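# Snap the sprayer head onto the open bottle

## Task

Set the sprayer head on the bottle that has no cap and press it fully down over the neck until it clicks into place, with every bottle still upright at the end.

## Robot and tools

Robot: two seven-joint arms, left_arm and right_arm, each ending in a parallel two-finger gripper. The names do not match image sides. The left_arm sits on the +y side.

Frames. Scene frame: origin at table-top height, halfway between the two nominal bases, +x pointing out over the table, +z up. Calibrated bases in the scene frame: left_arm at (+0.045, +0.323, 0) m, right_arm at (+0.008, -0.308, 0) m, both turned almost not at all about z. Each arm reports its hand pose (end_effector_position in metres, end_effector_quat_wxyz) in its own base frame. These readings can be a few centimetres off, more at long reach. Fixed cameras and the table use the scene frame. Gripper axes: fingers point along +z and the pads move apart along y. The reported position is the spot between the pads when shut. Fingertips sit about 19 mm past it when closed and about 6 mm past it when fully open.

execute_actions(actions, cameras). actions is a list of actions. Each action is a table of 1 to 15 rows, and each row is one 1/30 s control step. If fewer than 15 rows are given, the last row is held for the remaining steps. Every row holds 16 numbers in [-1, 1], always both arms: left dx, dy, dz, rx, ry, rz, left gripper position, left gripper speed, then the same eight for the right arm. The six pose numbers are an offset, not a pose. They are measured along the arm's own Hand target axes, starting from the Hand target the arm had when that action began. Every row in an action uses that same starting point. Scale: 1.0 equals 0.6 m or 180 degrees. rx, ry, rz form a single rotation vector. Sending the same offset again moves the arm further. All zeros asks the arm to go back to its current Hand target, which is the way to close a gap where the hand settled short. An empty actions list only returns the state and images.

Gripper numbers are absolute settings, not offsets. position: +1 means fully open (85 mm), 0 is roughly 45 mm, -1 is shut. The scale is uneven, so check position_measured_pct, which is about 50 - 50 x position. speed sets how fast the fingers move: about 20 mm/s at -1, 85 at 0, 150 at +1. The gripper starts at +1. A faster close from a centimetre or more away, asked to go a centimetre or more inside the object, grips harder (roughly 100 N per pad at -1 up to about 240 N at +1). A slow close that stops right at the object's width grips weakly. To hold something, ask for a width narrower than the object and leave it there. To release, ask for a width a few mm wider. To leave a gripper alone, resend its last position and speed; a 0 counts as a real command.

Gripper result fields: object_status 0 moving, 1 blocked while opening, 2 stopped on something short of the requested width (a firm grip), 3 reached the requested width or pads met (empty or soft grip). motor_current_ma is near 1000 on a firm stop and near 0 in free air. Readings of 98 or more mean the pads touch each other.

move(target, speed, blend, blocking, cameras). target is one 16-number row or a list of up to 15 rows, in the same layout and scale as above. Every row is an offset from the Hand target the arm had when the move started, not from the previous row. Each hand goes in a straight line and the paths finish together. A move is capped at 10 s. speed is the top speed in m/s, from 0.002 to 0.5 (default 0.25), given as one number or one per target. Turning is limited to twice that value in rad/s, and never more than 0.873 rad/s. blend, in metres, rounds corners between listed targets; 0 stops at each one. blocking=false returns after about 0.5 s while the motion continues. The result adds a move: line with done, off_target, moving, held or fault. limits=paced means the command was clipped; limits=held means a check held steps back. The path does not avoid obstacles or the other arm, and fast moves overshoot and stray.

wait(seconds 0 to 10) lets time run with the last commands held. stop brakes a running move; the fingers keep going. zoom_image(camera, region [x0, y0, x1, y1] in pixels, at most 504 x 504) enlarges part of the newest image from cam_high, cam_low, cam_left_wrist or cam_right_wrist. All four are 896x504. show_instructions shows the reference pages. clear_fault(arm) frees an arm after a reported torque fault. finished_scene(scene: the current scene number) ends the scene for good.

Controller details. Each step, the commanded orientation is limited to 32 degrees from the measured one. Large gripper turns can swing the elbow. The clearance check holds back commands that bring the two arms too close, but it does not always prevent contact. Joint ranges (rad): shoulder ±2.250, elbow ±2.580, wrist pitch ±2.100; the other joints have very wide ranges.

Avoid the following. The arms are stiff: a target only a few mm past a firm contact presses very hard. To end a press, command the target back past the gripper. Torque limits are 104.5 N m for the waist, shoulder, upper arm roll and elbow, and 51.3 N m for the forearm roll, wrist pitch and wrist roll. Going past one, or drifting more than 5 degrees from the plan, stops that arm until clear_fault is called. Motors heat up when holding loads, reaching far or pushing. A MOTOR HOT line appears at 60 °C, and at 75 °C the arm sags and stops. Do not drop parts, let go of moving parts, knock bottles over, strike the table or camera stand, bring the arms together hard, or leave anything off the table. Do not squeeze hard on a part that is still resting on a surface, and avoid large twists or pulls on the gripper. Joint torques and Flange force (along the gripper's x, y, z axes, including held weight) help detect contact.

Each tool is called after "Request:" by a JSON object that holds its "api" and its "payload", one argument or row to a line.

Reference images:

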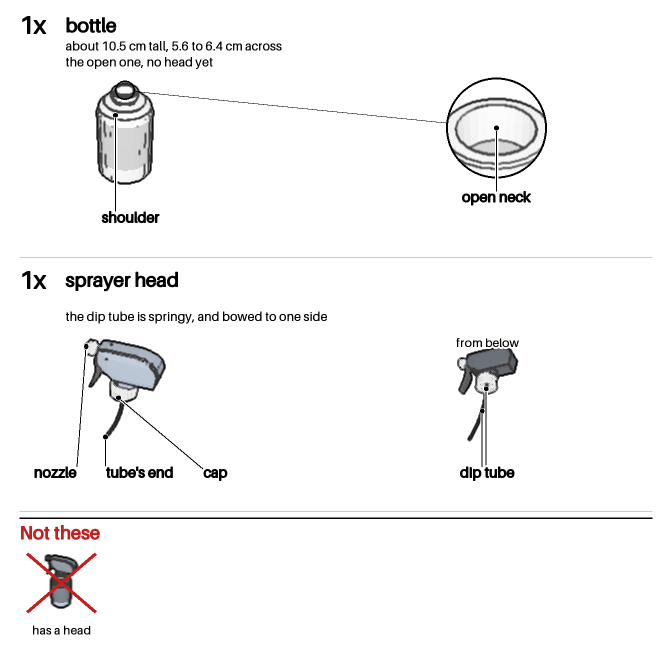

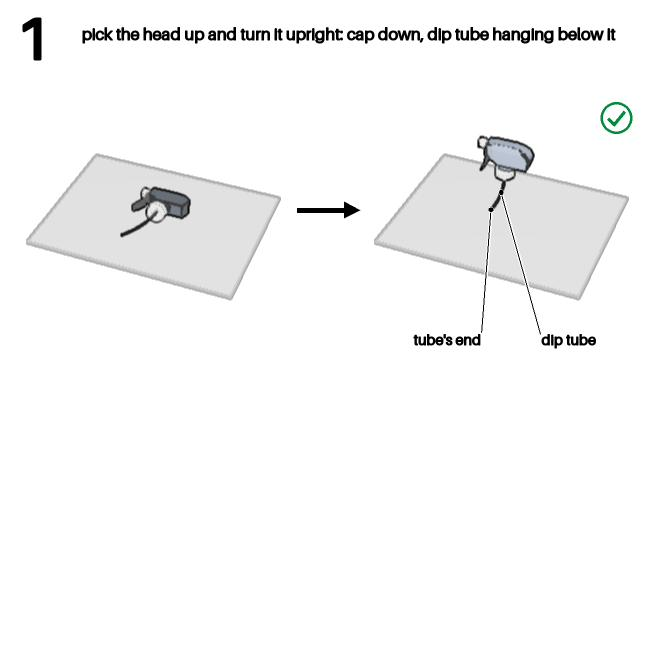

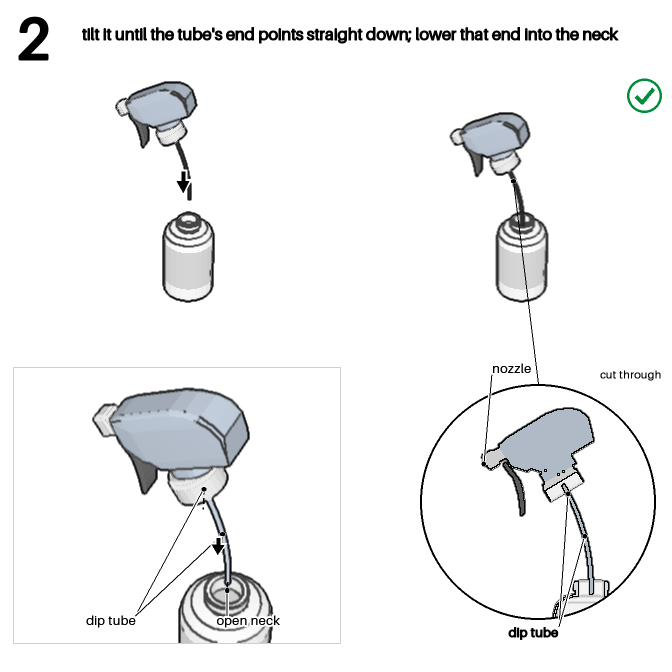

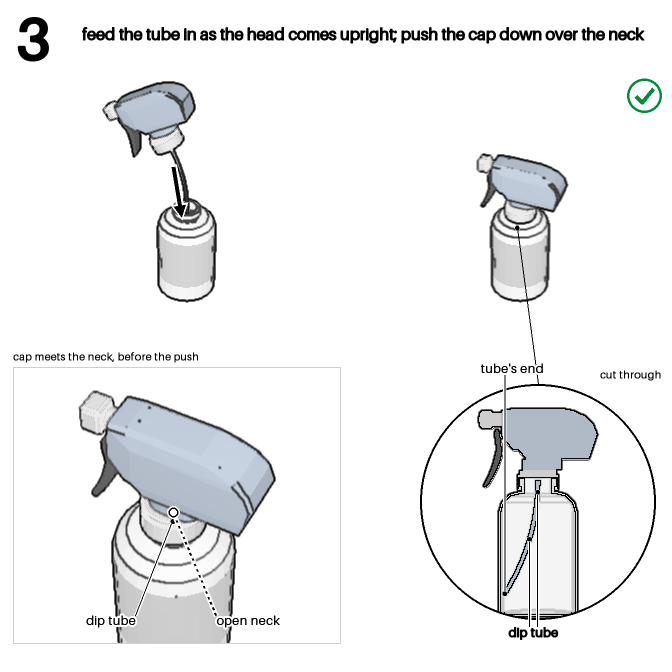

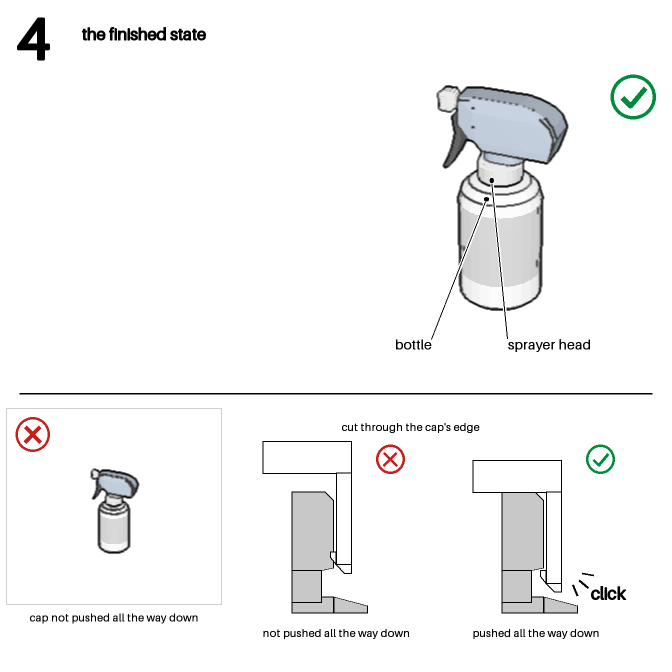

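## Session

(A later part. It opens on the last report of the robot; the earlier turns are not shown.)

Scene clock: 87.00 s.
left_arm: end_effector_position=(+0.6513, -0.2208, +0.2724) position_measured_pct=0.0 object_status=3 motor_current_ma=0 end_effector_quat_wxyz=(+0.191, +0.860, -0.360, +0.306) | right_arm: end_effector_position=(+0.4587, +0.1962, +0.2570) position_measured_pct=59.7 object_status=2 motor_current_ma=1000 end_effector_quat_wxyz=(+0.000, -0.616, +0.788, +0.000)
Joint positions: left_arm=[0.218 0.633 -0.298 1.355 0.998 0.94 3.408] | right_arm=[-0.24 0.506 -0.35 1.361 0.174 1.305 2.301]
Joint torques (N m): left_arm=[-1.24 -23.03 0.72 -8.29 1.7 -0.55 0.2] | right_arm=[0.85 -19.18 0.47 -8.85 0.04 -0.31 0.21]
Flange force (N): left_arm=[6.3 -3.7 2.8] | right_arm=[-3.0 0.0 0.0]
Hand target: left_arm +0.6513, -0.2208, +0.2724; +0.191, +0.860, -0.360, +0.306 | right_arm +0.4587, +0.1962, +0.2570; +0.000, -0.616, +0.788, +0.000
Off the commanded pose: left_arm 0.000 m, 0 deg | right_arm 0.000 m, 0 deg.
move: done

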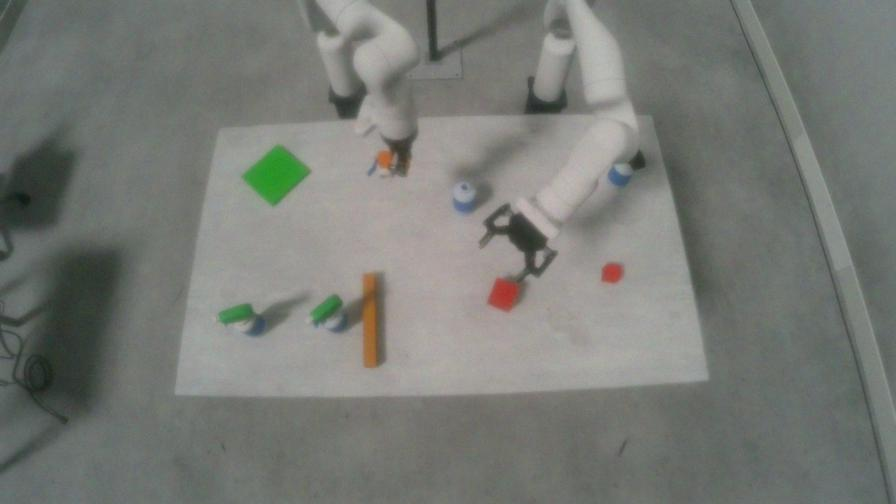

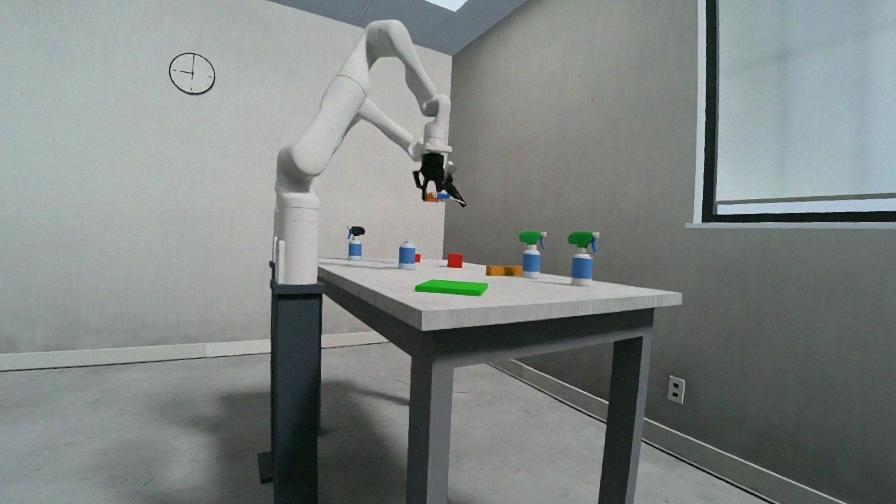

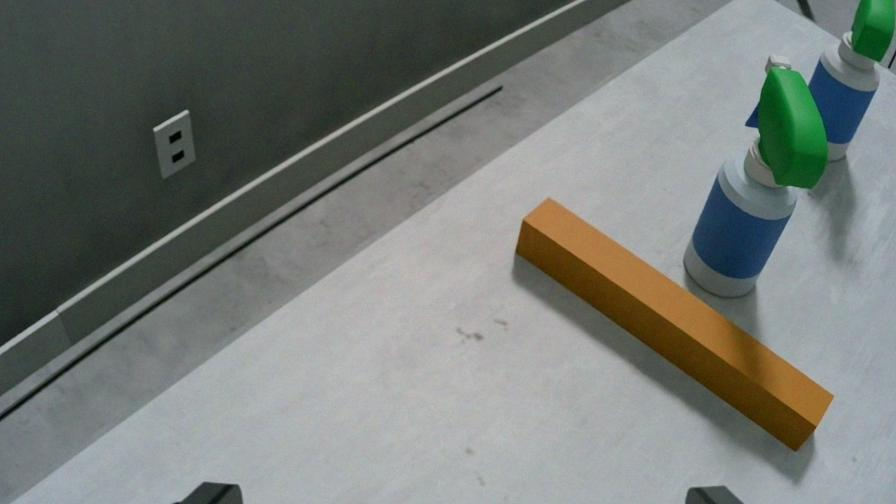

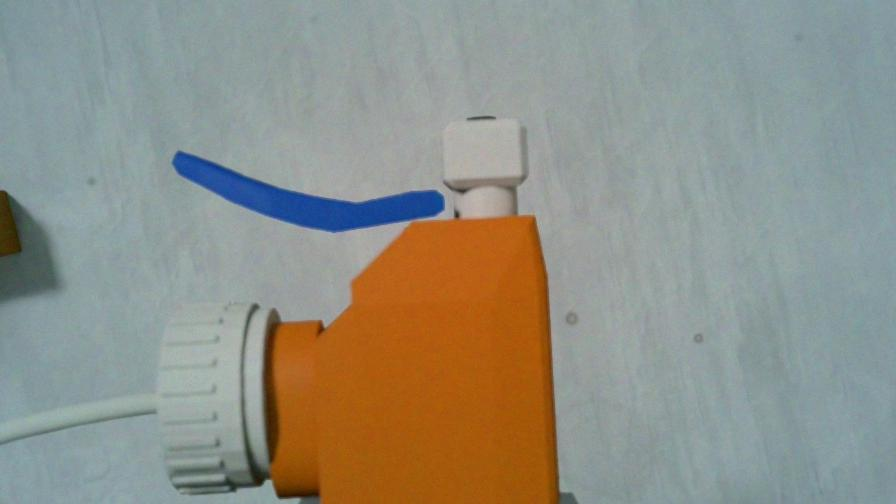

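Request:
{"api": "move", "payload": {
  "target": [-0.568,-0.019,-0.2385,-0.2053,0.2414,0.1286,1,1,0,0,-0.13,0,0,0,-0.25,-1],
  "cameras": ["cam_left_wrist","cam_high"]
}}

Request:
{"api": "move", "payload": {
  "target": [
    [0,0,0,0,0,0,1,1,0,0,0,0,0,0.922,-0.25,-1],
    [0,0,0,0,0,0,1,1,-0.128,0.064,-0.042,-0.0816,-0.6657,0.6657,-0.25,-1]
  ]
}}

Scene clock: 118.97 s.
left_arm: end_effector_position=(+0.4153, +0.0365, +0.1507) position_measured_pct=0.0 object_status=3 motor_current_ma=0 end_effector_quat_wxyz=(+0.500, +0.501, -0.500, +0.500) | right_arm: end_effector_position=(+0.4587, +0.1962, +0.3350) position_measured_pct=59.7 object_status=2 motor_current_ma=1000 end_effector_quat_wxyz=(+0.000, -0.616, +0.788, +0.000)
Joint positions: left_arm=[-0.7 1.22 -0.076 1.438 0.925 1.934 1.906] | right_arm=[-0.253 0.471 -0.352 1.161 0.158 1.534 2.322]
Joint torques (N m): left_arm=[-1.23 -22.81 3 -1.51 0.98 2.38 0.2] | right_arm=[0.83 -18.91 0.68 -8.97 0.03 -0.3 0.19]
Flange force (N): left_arm=[-4.0 -3.5 -2.4] | right_arm=[-3.6 -0.7 -1.0]
Hand target: left_arm +0.4153, +0.0365, +0.1507; +0.500, +0.501, -0.500, +0.500 | right_arm +0.4587, +0.1962, +0.3350; +0.000, -0.616, +0.788, +0.000
Off the commanded pose: left_arm 0.000 m, 0 deg | right_arm 0.000 m, 0 deg.
move: done
Images, in order (width x height): cam_high 896x504, cam_left_wrist 896x504.

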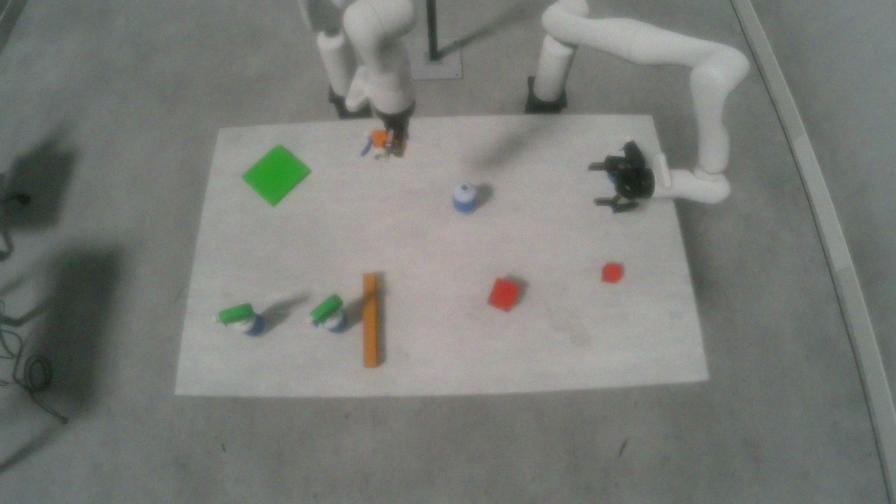

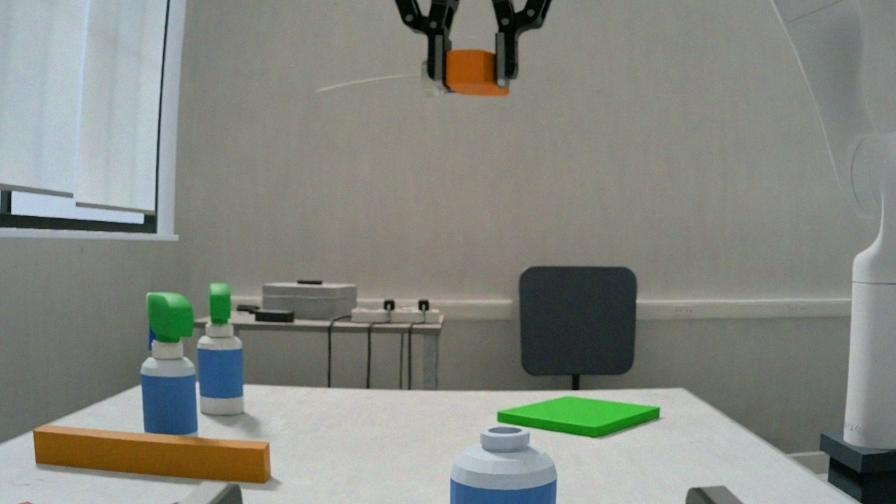

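Scene clock: 128.53 s.
left_arm: end_effector_position=(+0.4153, +0.0365, +0.1507) position_measured_pct=0.0 object_status=3 motor_current_ma=0 end_effector_quat_wxyz=(+0.500, +0.501, -0.500, +0.500) | right_arm: end_effector_position=(+0.4400, +0.2801, +0.3602) position_measured_pct=59.7 object_status=2 motor_current_ma=1000 end_effector_quat_wxyz=(+0.500, +0.500, +0.500, +0.500)
Joint positions: left_arm=[-0.7 1.22 -0.076 1.438 0.925 1.934 1.906] | right_arm=[-1.421 0.51 0.267 2.306 1.899 1.331 -2.864]
Joint torques (N m): left_arm=[-1.21 -22.88 2.95 -1.57 0.97 2.4 0.18] | right_arm=[0.82 -13.84 4.31 -4.4 0.79 2.47 0.15]
Flange force (N): left_arm=[-4.1 -3.4 -2.3] | right_arm=[0.8 -3.8 -4.2]
Hand target: left_arm +0.4153, +0.0365, +0.1507; +0.500, +0.501, -0.500, +0.500 | right_arm +0.4401, +0.2801, +0.3601; +0.500, +0.500, +0.500, +0.500
Off the commanded pose: left_arm 0.000 m, 0 deg | right_arm 0.000 m, 0 deg.
move: done

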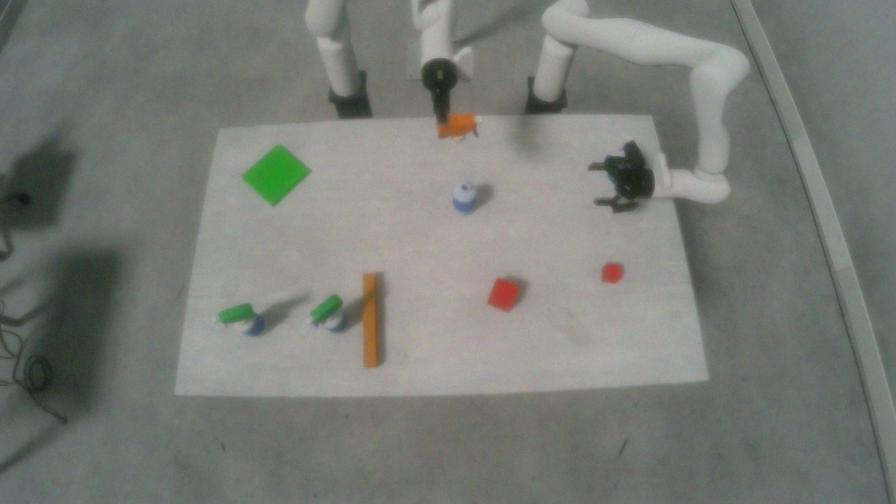

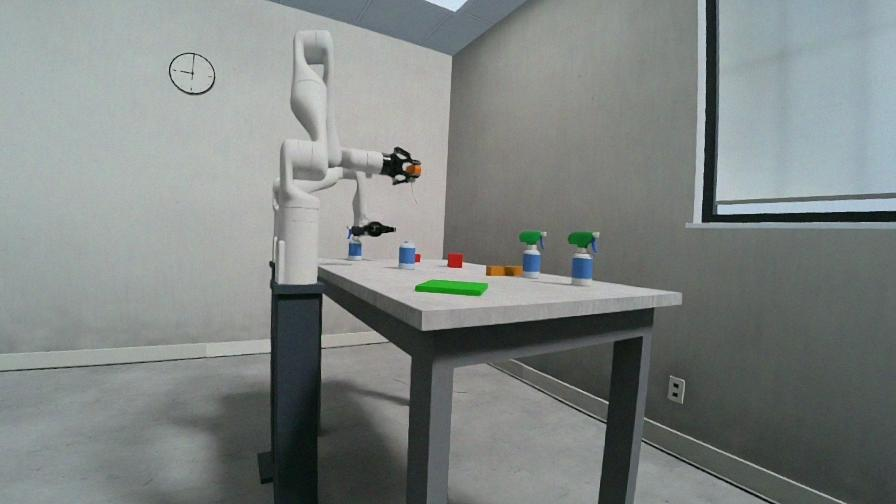

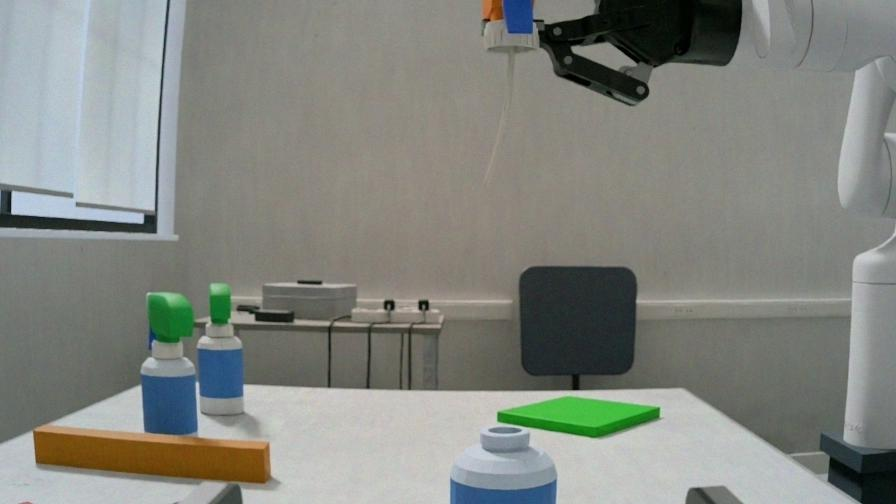

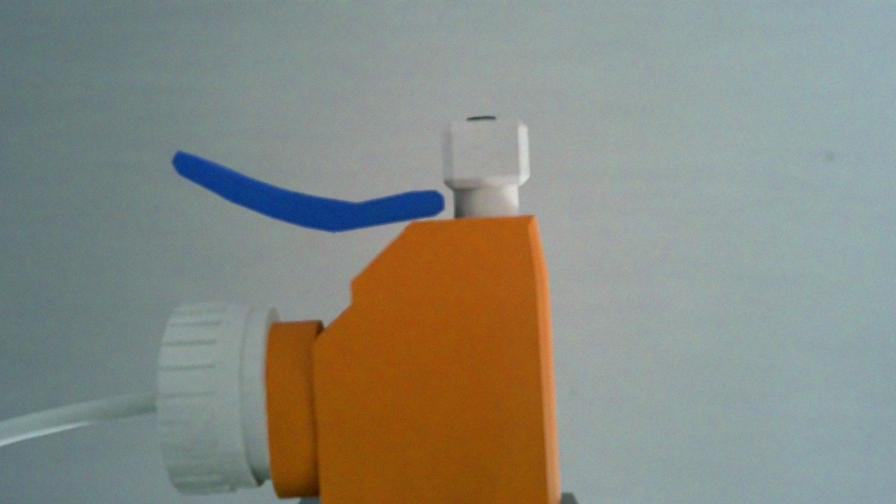

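Request:
{"api": "move", "payload": {
  "target": [0,-0.2,0,0,0,0,1,1,0,0,0,0,0,0,-0.25,-1],
  "cameras": ["cam_left_wrist"]
}}

Request:
{"api": "zoom_image", "payload": {
  "camera": "cam_left_wrist",
  "region": [600, 0, 850, 200]
}}

Request:
{"api": "zoom_image", "payload": {
  "camera": "cam_left_wrist",
  "region": [600, 384, 800, 504]
}}

Scene clock: 141.53 s.
left_arm: end_effector_position=(+0.5353, +0.0367, +0.1505) position_measured_pct=0.0 object_status=3 motor_current_ma=0 end_effector_quat_wxyz=(+0.500, +0.501, -0.500, +0.500) | right_arm: end_effector_position=(+0.4401, +0.2801, +0.3601) position_measured_pct=59.7 object_status=2 motor_current_ma=1000 end_effector_quat_wxyz=(+0.500, +0.500, +0.500, +0.500)
Joint positions: left_arm=[-0.62 1.368 0.012 0.975 1.105 1.99 2.273] | right_arm=[-1.421 0.51 0.267 2.306 1.899 1.331 -2.864]
Joint torques (N m): left_arm=[-1.18 -26.12 3.95 -3.93 1.83 1.85 0.2] | right_arm=[0.87 -13.73 4.33 -4.4 0.78 2.47 0.15]
Flange force (N): left_arm=[-4.5 -5.9 -3.4] | right_arm=[0.7 -3.5 -4.3]
Hand target: left_arm +0.5353, +0.0367, +0.1505; +0.500, +0.501, -0.500, +0.500 | right_arm +0.4401, +0.2801, +0.3601; +0.500, +0.500, +0.500, +0.500
Off the commanded pose: left_arm 0.000 m, 0 deg | right_arm 0.000 m, 0 deg.
move: done
Images, in order (width x height): cam_left_wrist 896x504.

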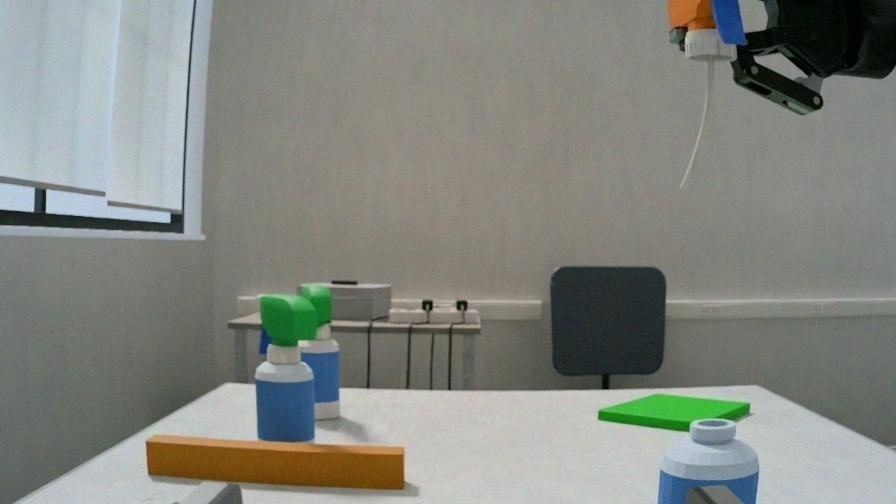

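Scaled by 2.016 from the camera's 896x504 image, which has a finer 1280x720 frame.

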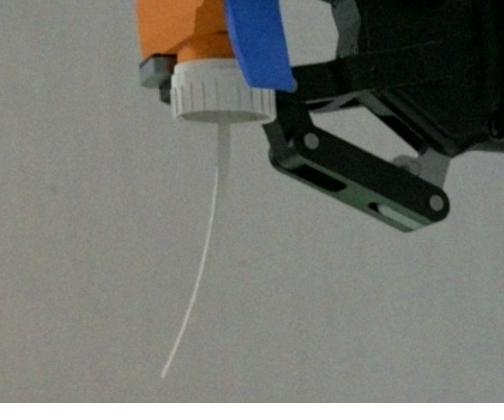

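Scaled by 2.520 from the camera's 896x504 image, which has a finer 1280x720 frame.

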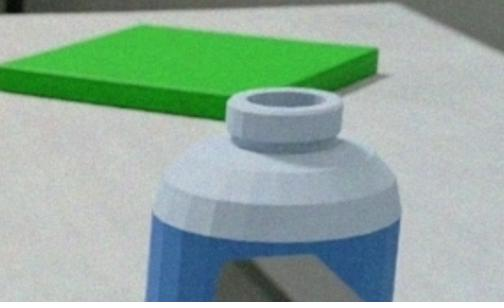

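Request:
{"api": "move", "payload": {
  "target": [0,0.2,0,0,0,0,1,1,0.07,-0.1733,-0.0227,0,0,0,-0.25,-1]
}}

Request:
{"api": "zoom_image", "payload": {
  "camera": "cam_left_wrist",
  "region": [360, 200, 660, 500]
}}

Request:
{"api": "zoom_image", "payload": {
  "camera": "cam_high",
  "region": [390, 120, 530, 240]
}}

Request:
{"api": "zoom_image", "payload": {
  "camera": "cam_low",
  "region": [350, 170, 470, 290]
}}

Scene clock: 170.67 s.
left_arm: end_effector_position=(+0.4153, +0.0365, +0.1507) position_measured_pct=0.0 object_status=3 motor_current_ma=0 end_effector_quat_wxyz=(+0.500, +0.501, -0.500, +0.500) | right_arm: end_effector_position=(+0.4265, +0.3220, +0.2561) position_measured_pct=59.7 object_status=2 motor_current_ma=1000 end_effector_quat_wxyz=(+0.500, +0.500, +0.500, +0.500)
Joint positions: left_arm=[-0.695 1.221 -0.083 1.438 0.929 1.938 1.903] | right_arm=[-1.445 0.846 0.2 2.22 1.82 1.405 -3.096]
Joint torques (N m): left_arm=[-1.23 -22.85 2.96 -1.46 0.93 2.37 0.2] | right_arm=[0.85 -17.06 5.41 -1.94 0.08 2.55 0.13]
Flange force (N): left_arm=[-4.1 -3.7 -2.5] | right_arm=[-0.9 -3.3 -4.2]
Hand target: left_arm +0.4153, +0.0365, +0.1507; +0.500, +0.501, -0.500, +0.500 | right_arm +0.4265, +0.3220, +0.2561; +0.500, +0.500, +0.500, +0.500
Off the commanded pose: left_arm 0.000 m, 0 deg | right_arm 0.000 m, 0 deg.
move: done

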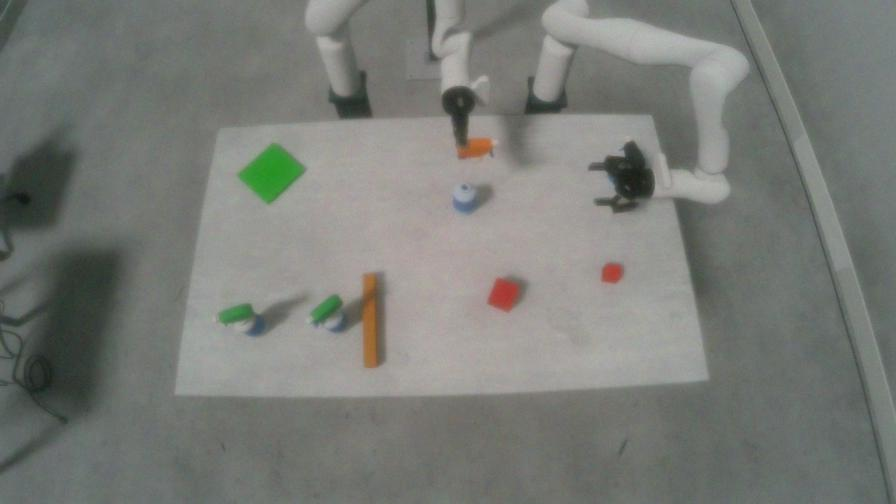

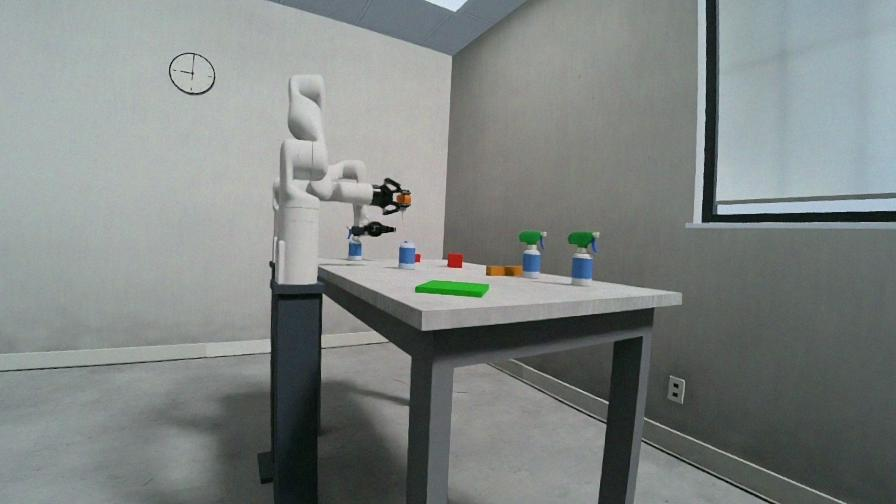

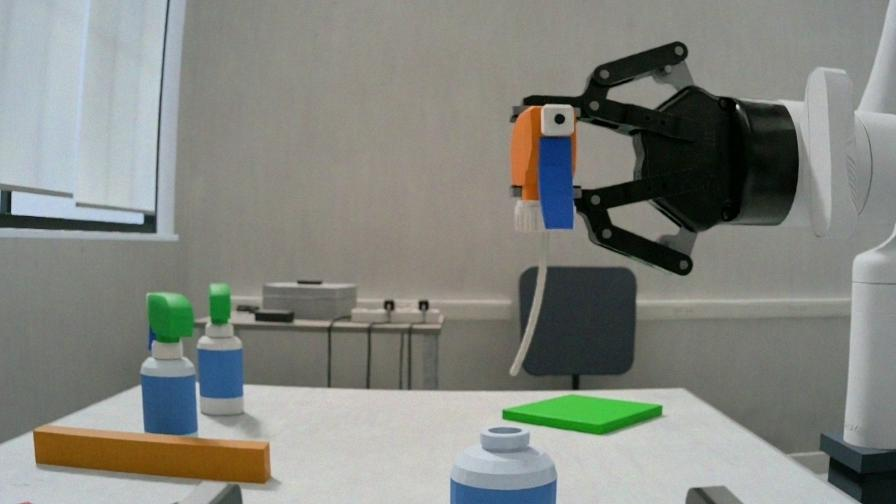

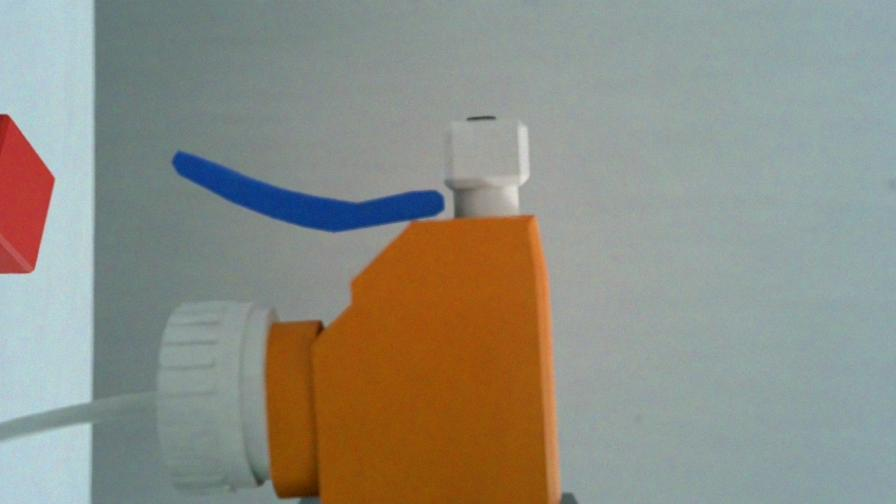

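Scaled by 1.680 from the camera's 896x504 image, which has a finer 1280x720 frame.

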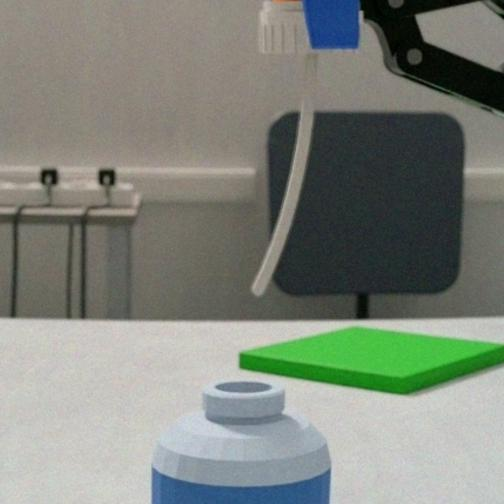

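Scaled by 3.600.

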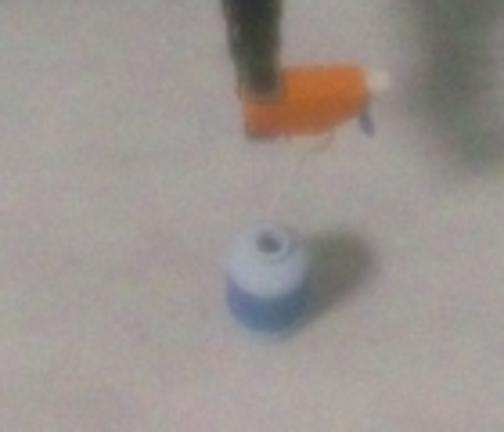

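Scaled by 4.200.

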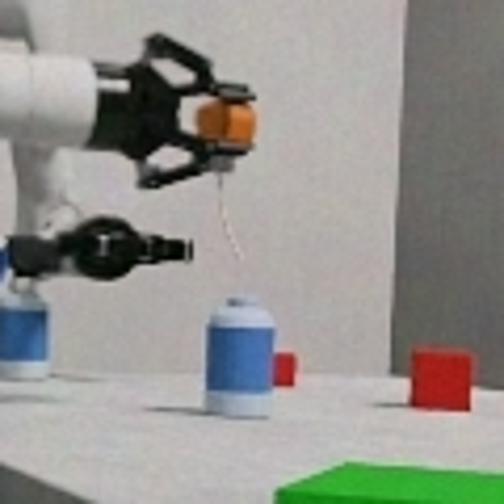

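Request:
{"api": "move", "payload": {
  "target": [0,0,0,0,0,0,1,1,-0.0075,-0.01,0.0083,0,0,0.0167,-0.25,-1]
}}

Request:
{"api": "zoom_image", "payload": {
  "camera": "cam_left_wrist",
  "region": [360, 200, 660, 500]
}}

Request:
{"api": "zoom_image", "payload": {
  "camera": "cam_high",
  "region": [430, 130, 510, 210]
}}

Scene clock: 182.23 s.
left_arm: end_effector_position=(+0.4153, +0.0365, +0.1507) position_measured_pct=0.0 object_status=3 motor_current_ma=0 end_effector_quat_wxyz=(+0.500, +0.501, -0.500, +0.500) | right_arm: end_effector_position=(+0.4315, +0.3175, +0.2501) position_measured_pct=59.7 object_status=2 motor_current_ma=1000 end_effector_quat_wxyz=(+0.487, +0.513, +0.487, +0.513)
Joint positions: left_arm=[-0.696 1.221 -0.083 1.438 0.929 1.938 1.903] | right_arm=[-1.426 0.863 0.198 2.227 1.838 1.41 -3.174]
Joint torques (N m): left_arm=[-1.19 -22.88 2.93 -1.53 0.97 2.38 0.18] | right_arm=[0.79 -17.12 5.53 -1.77 0.03 2.55 0.12]
Flange force (N): left_arm=[-4.1 -3.5 -2.4] | right_arm=[-1.1 -3.3 -4.3]
Hand target: left_arm +0.4153, +0.0365, +0.1507; +0.500, +0.501, -0.500, +0.500 | right_arm +0.4315, +0.3175, +0.2501; +0.487, +0.513, +0.487, +0.513
Off the commanded pose: left_arm 0.000 m, 0 deg | right_arm 0.000 m, 0 deg.
move: done

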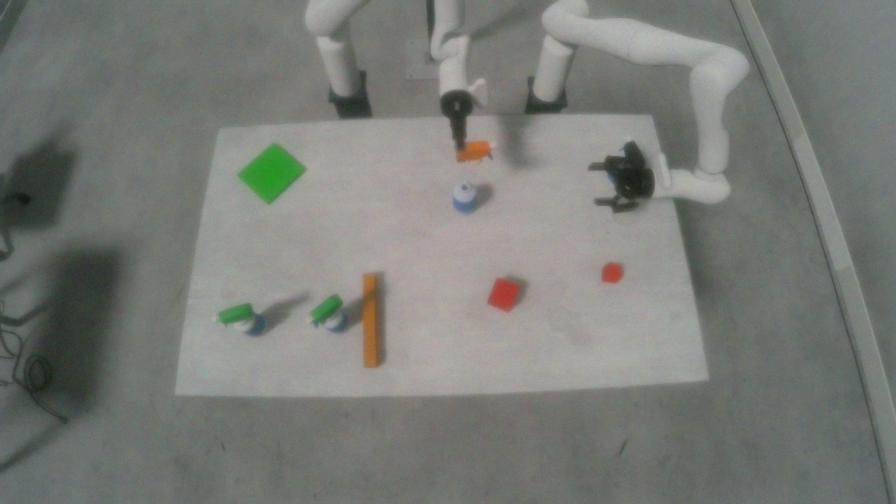

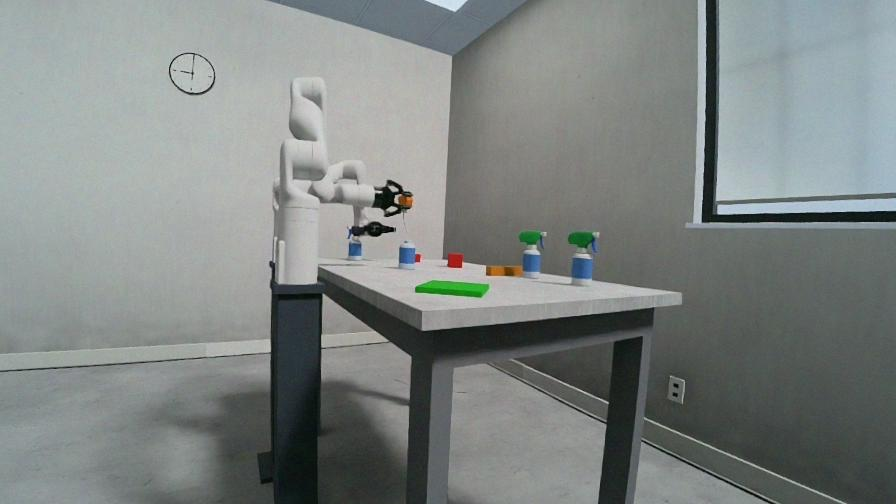

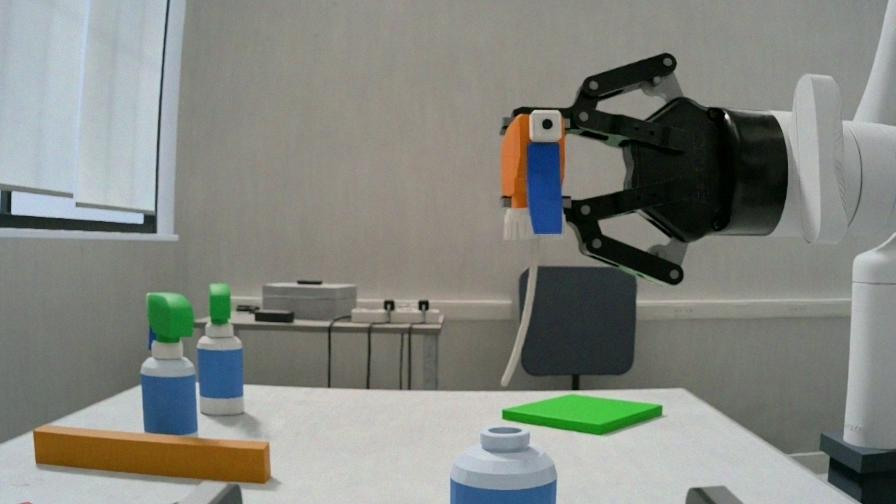

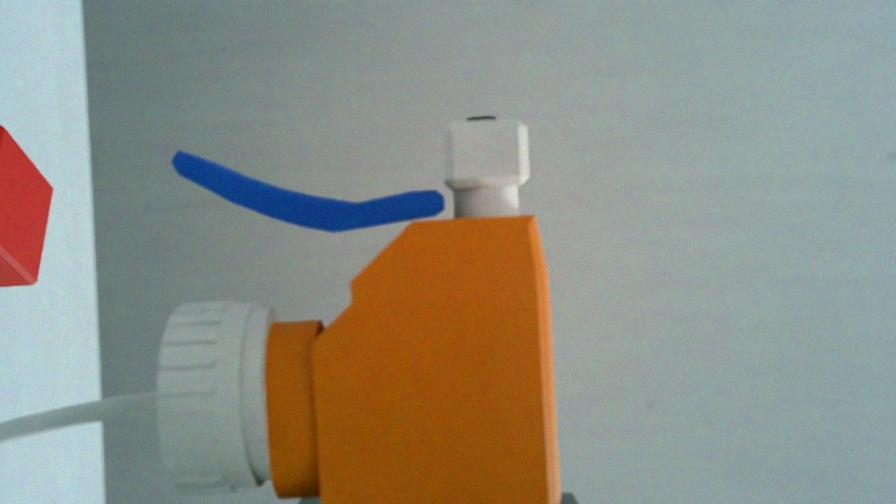

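Scaled by 1.680 from the camera's 896x504 image, which has a finer 1280x720 frame.

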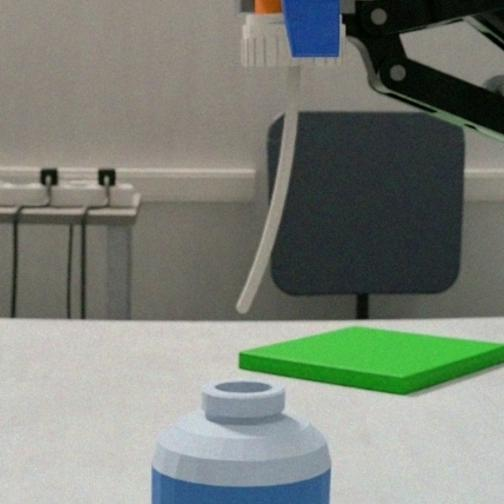

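Scaled by 6.300.

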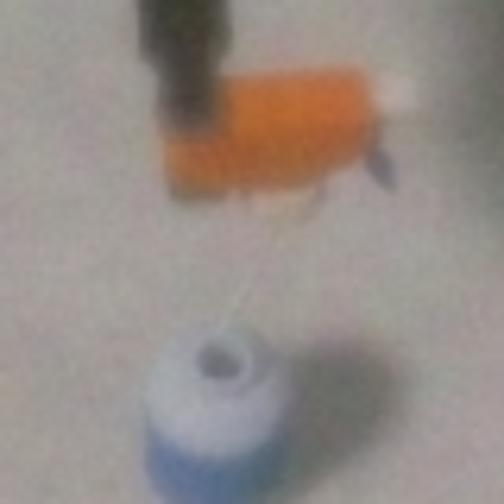

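Request:
{"api": "move", "payload": {
  "target": [0,0,0,0,0,0,1,1,-0.0051,-0.0498,0.0017,0,0,0,-0.25,-1],
  "speed": 0.08,
  "cameras": ["cam_high","cam_left_wrist"]
}}

Request:
{"api": "zoom_image", "payload": {
  "camera": "cam_left_wrist",
  "region": [400, 220, 620, 480]
}}

Request:
{"api": "zoom_image", "payload": {
  "camera": "cam_high",
  "region": [430, 130, 510, 210]
}}

Scene clock: 191.57 s.
left_arm: end_effector_position=(+0.4153, +0.0365, +0.1507) position_measured_pct=0.0 object_status=3 motor_current_ma=0 end_effector_quat_wxyz=(+0.500, +0.501, -0.500, +0.500) | right_arm: end_effector_position=(+0.4325, +0.3160, +0.2201) position_measured_pct=59.7 object_status=2 motor_current_ma=1000 end_effector_quat_wxyz=(+0.487, +0.513, +0.487, +0.513)
Joint positions: left_arm=[-0.696 1.221 -0.083 1.438 0.929 1.938 1.903] | right_arm=[-1.416 0.952 0.187 2.216 1.84 1.429 -3.251]
Joint torques (N m): left_arm=[-1.19 -22.86 2.95 -1.54 0.95 2.36 0.19] | right_arm=[0.79 -17.51 5.7 -0.99 -0.17 2.55 0.15]
Flange force (N): left_arm=[-4.0 -3.5 -2.4] | right_arm=[-1.2 -2.9 -4.5]
Hand target: left_arm +0.4153, +0.0365, +0.1507; +0.500, +0.501, -0.500, +0.500 | right_arm +0.4325, +0.3160, +0.2201; +0.487, +0.513, +0.487, +0.513
Off the commanded pose: left_arm 0.000 m, 0 deg | right_arm 0.000 m, 0 deg.
move: done
Images, in order (width x height): cam_high 896x504, cam_left_wrist 896x504.

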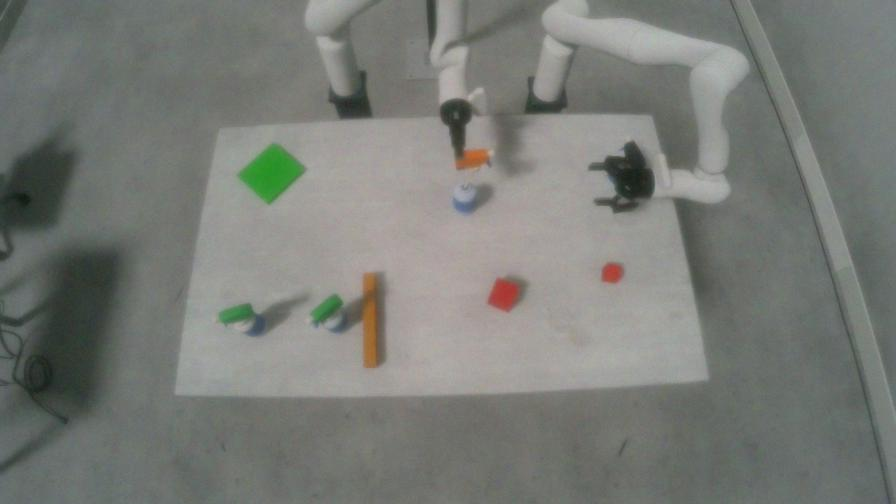

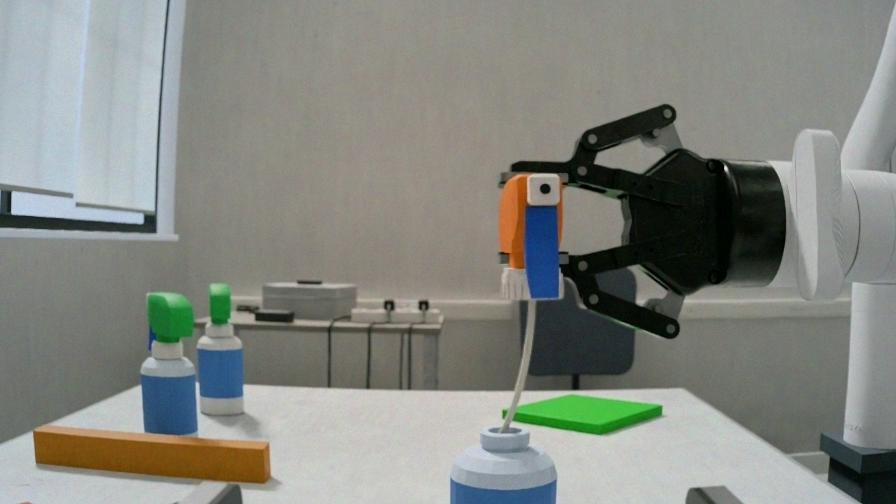

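Scaled by 1.938 from the camera's 896x504 image, which has a finer 1280x720 frame.

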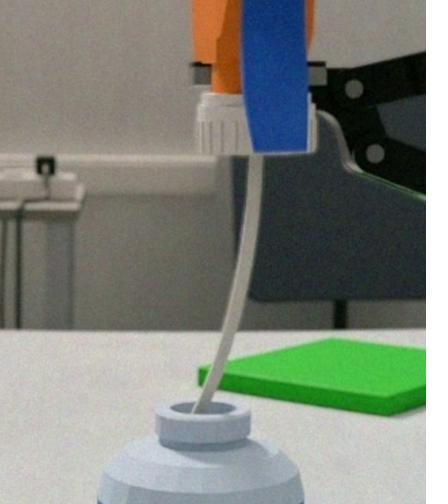

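Scaled by 6.300.

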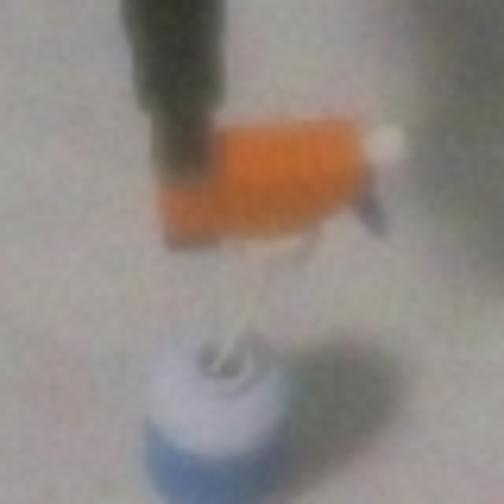

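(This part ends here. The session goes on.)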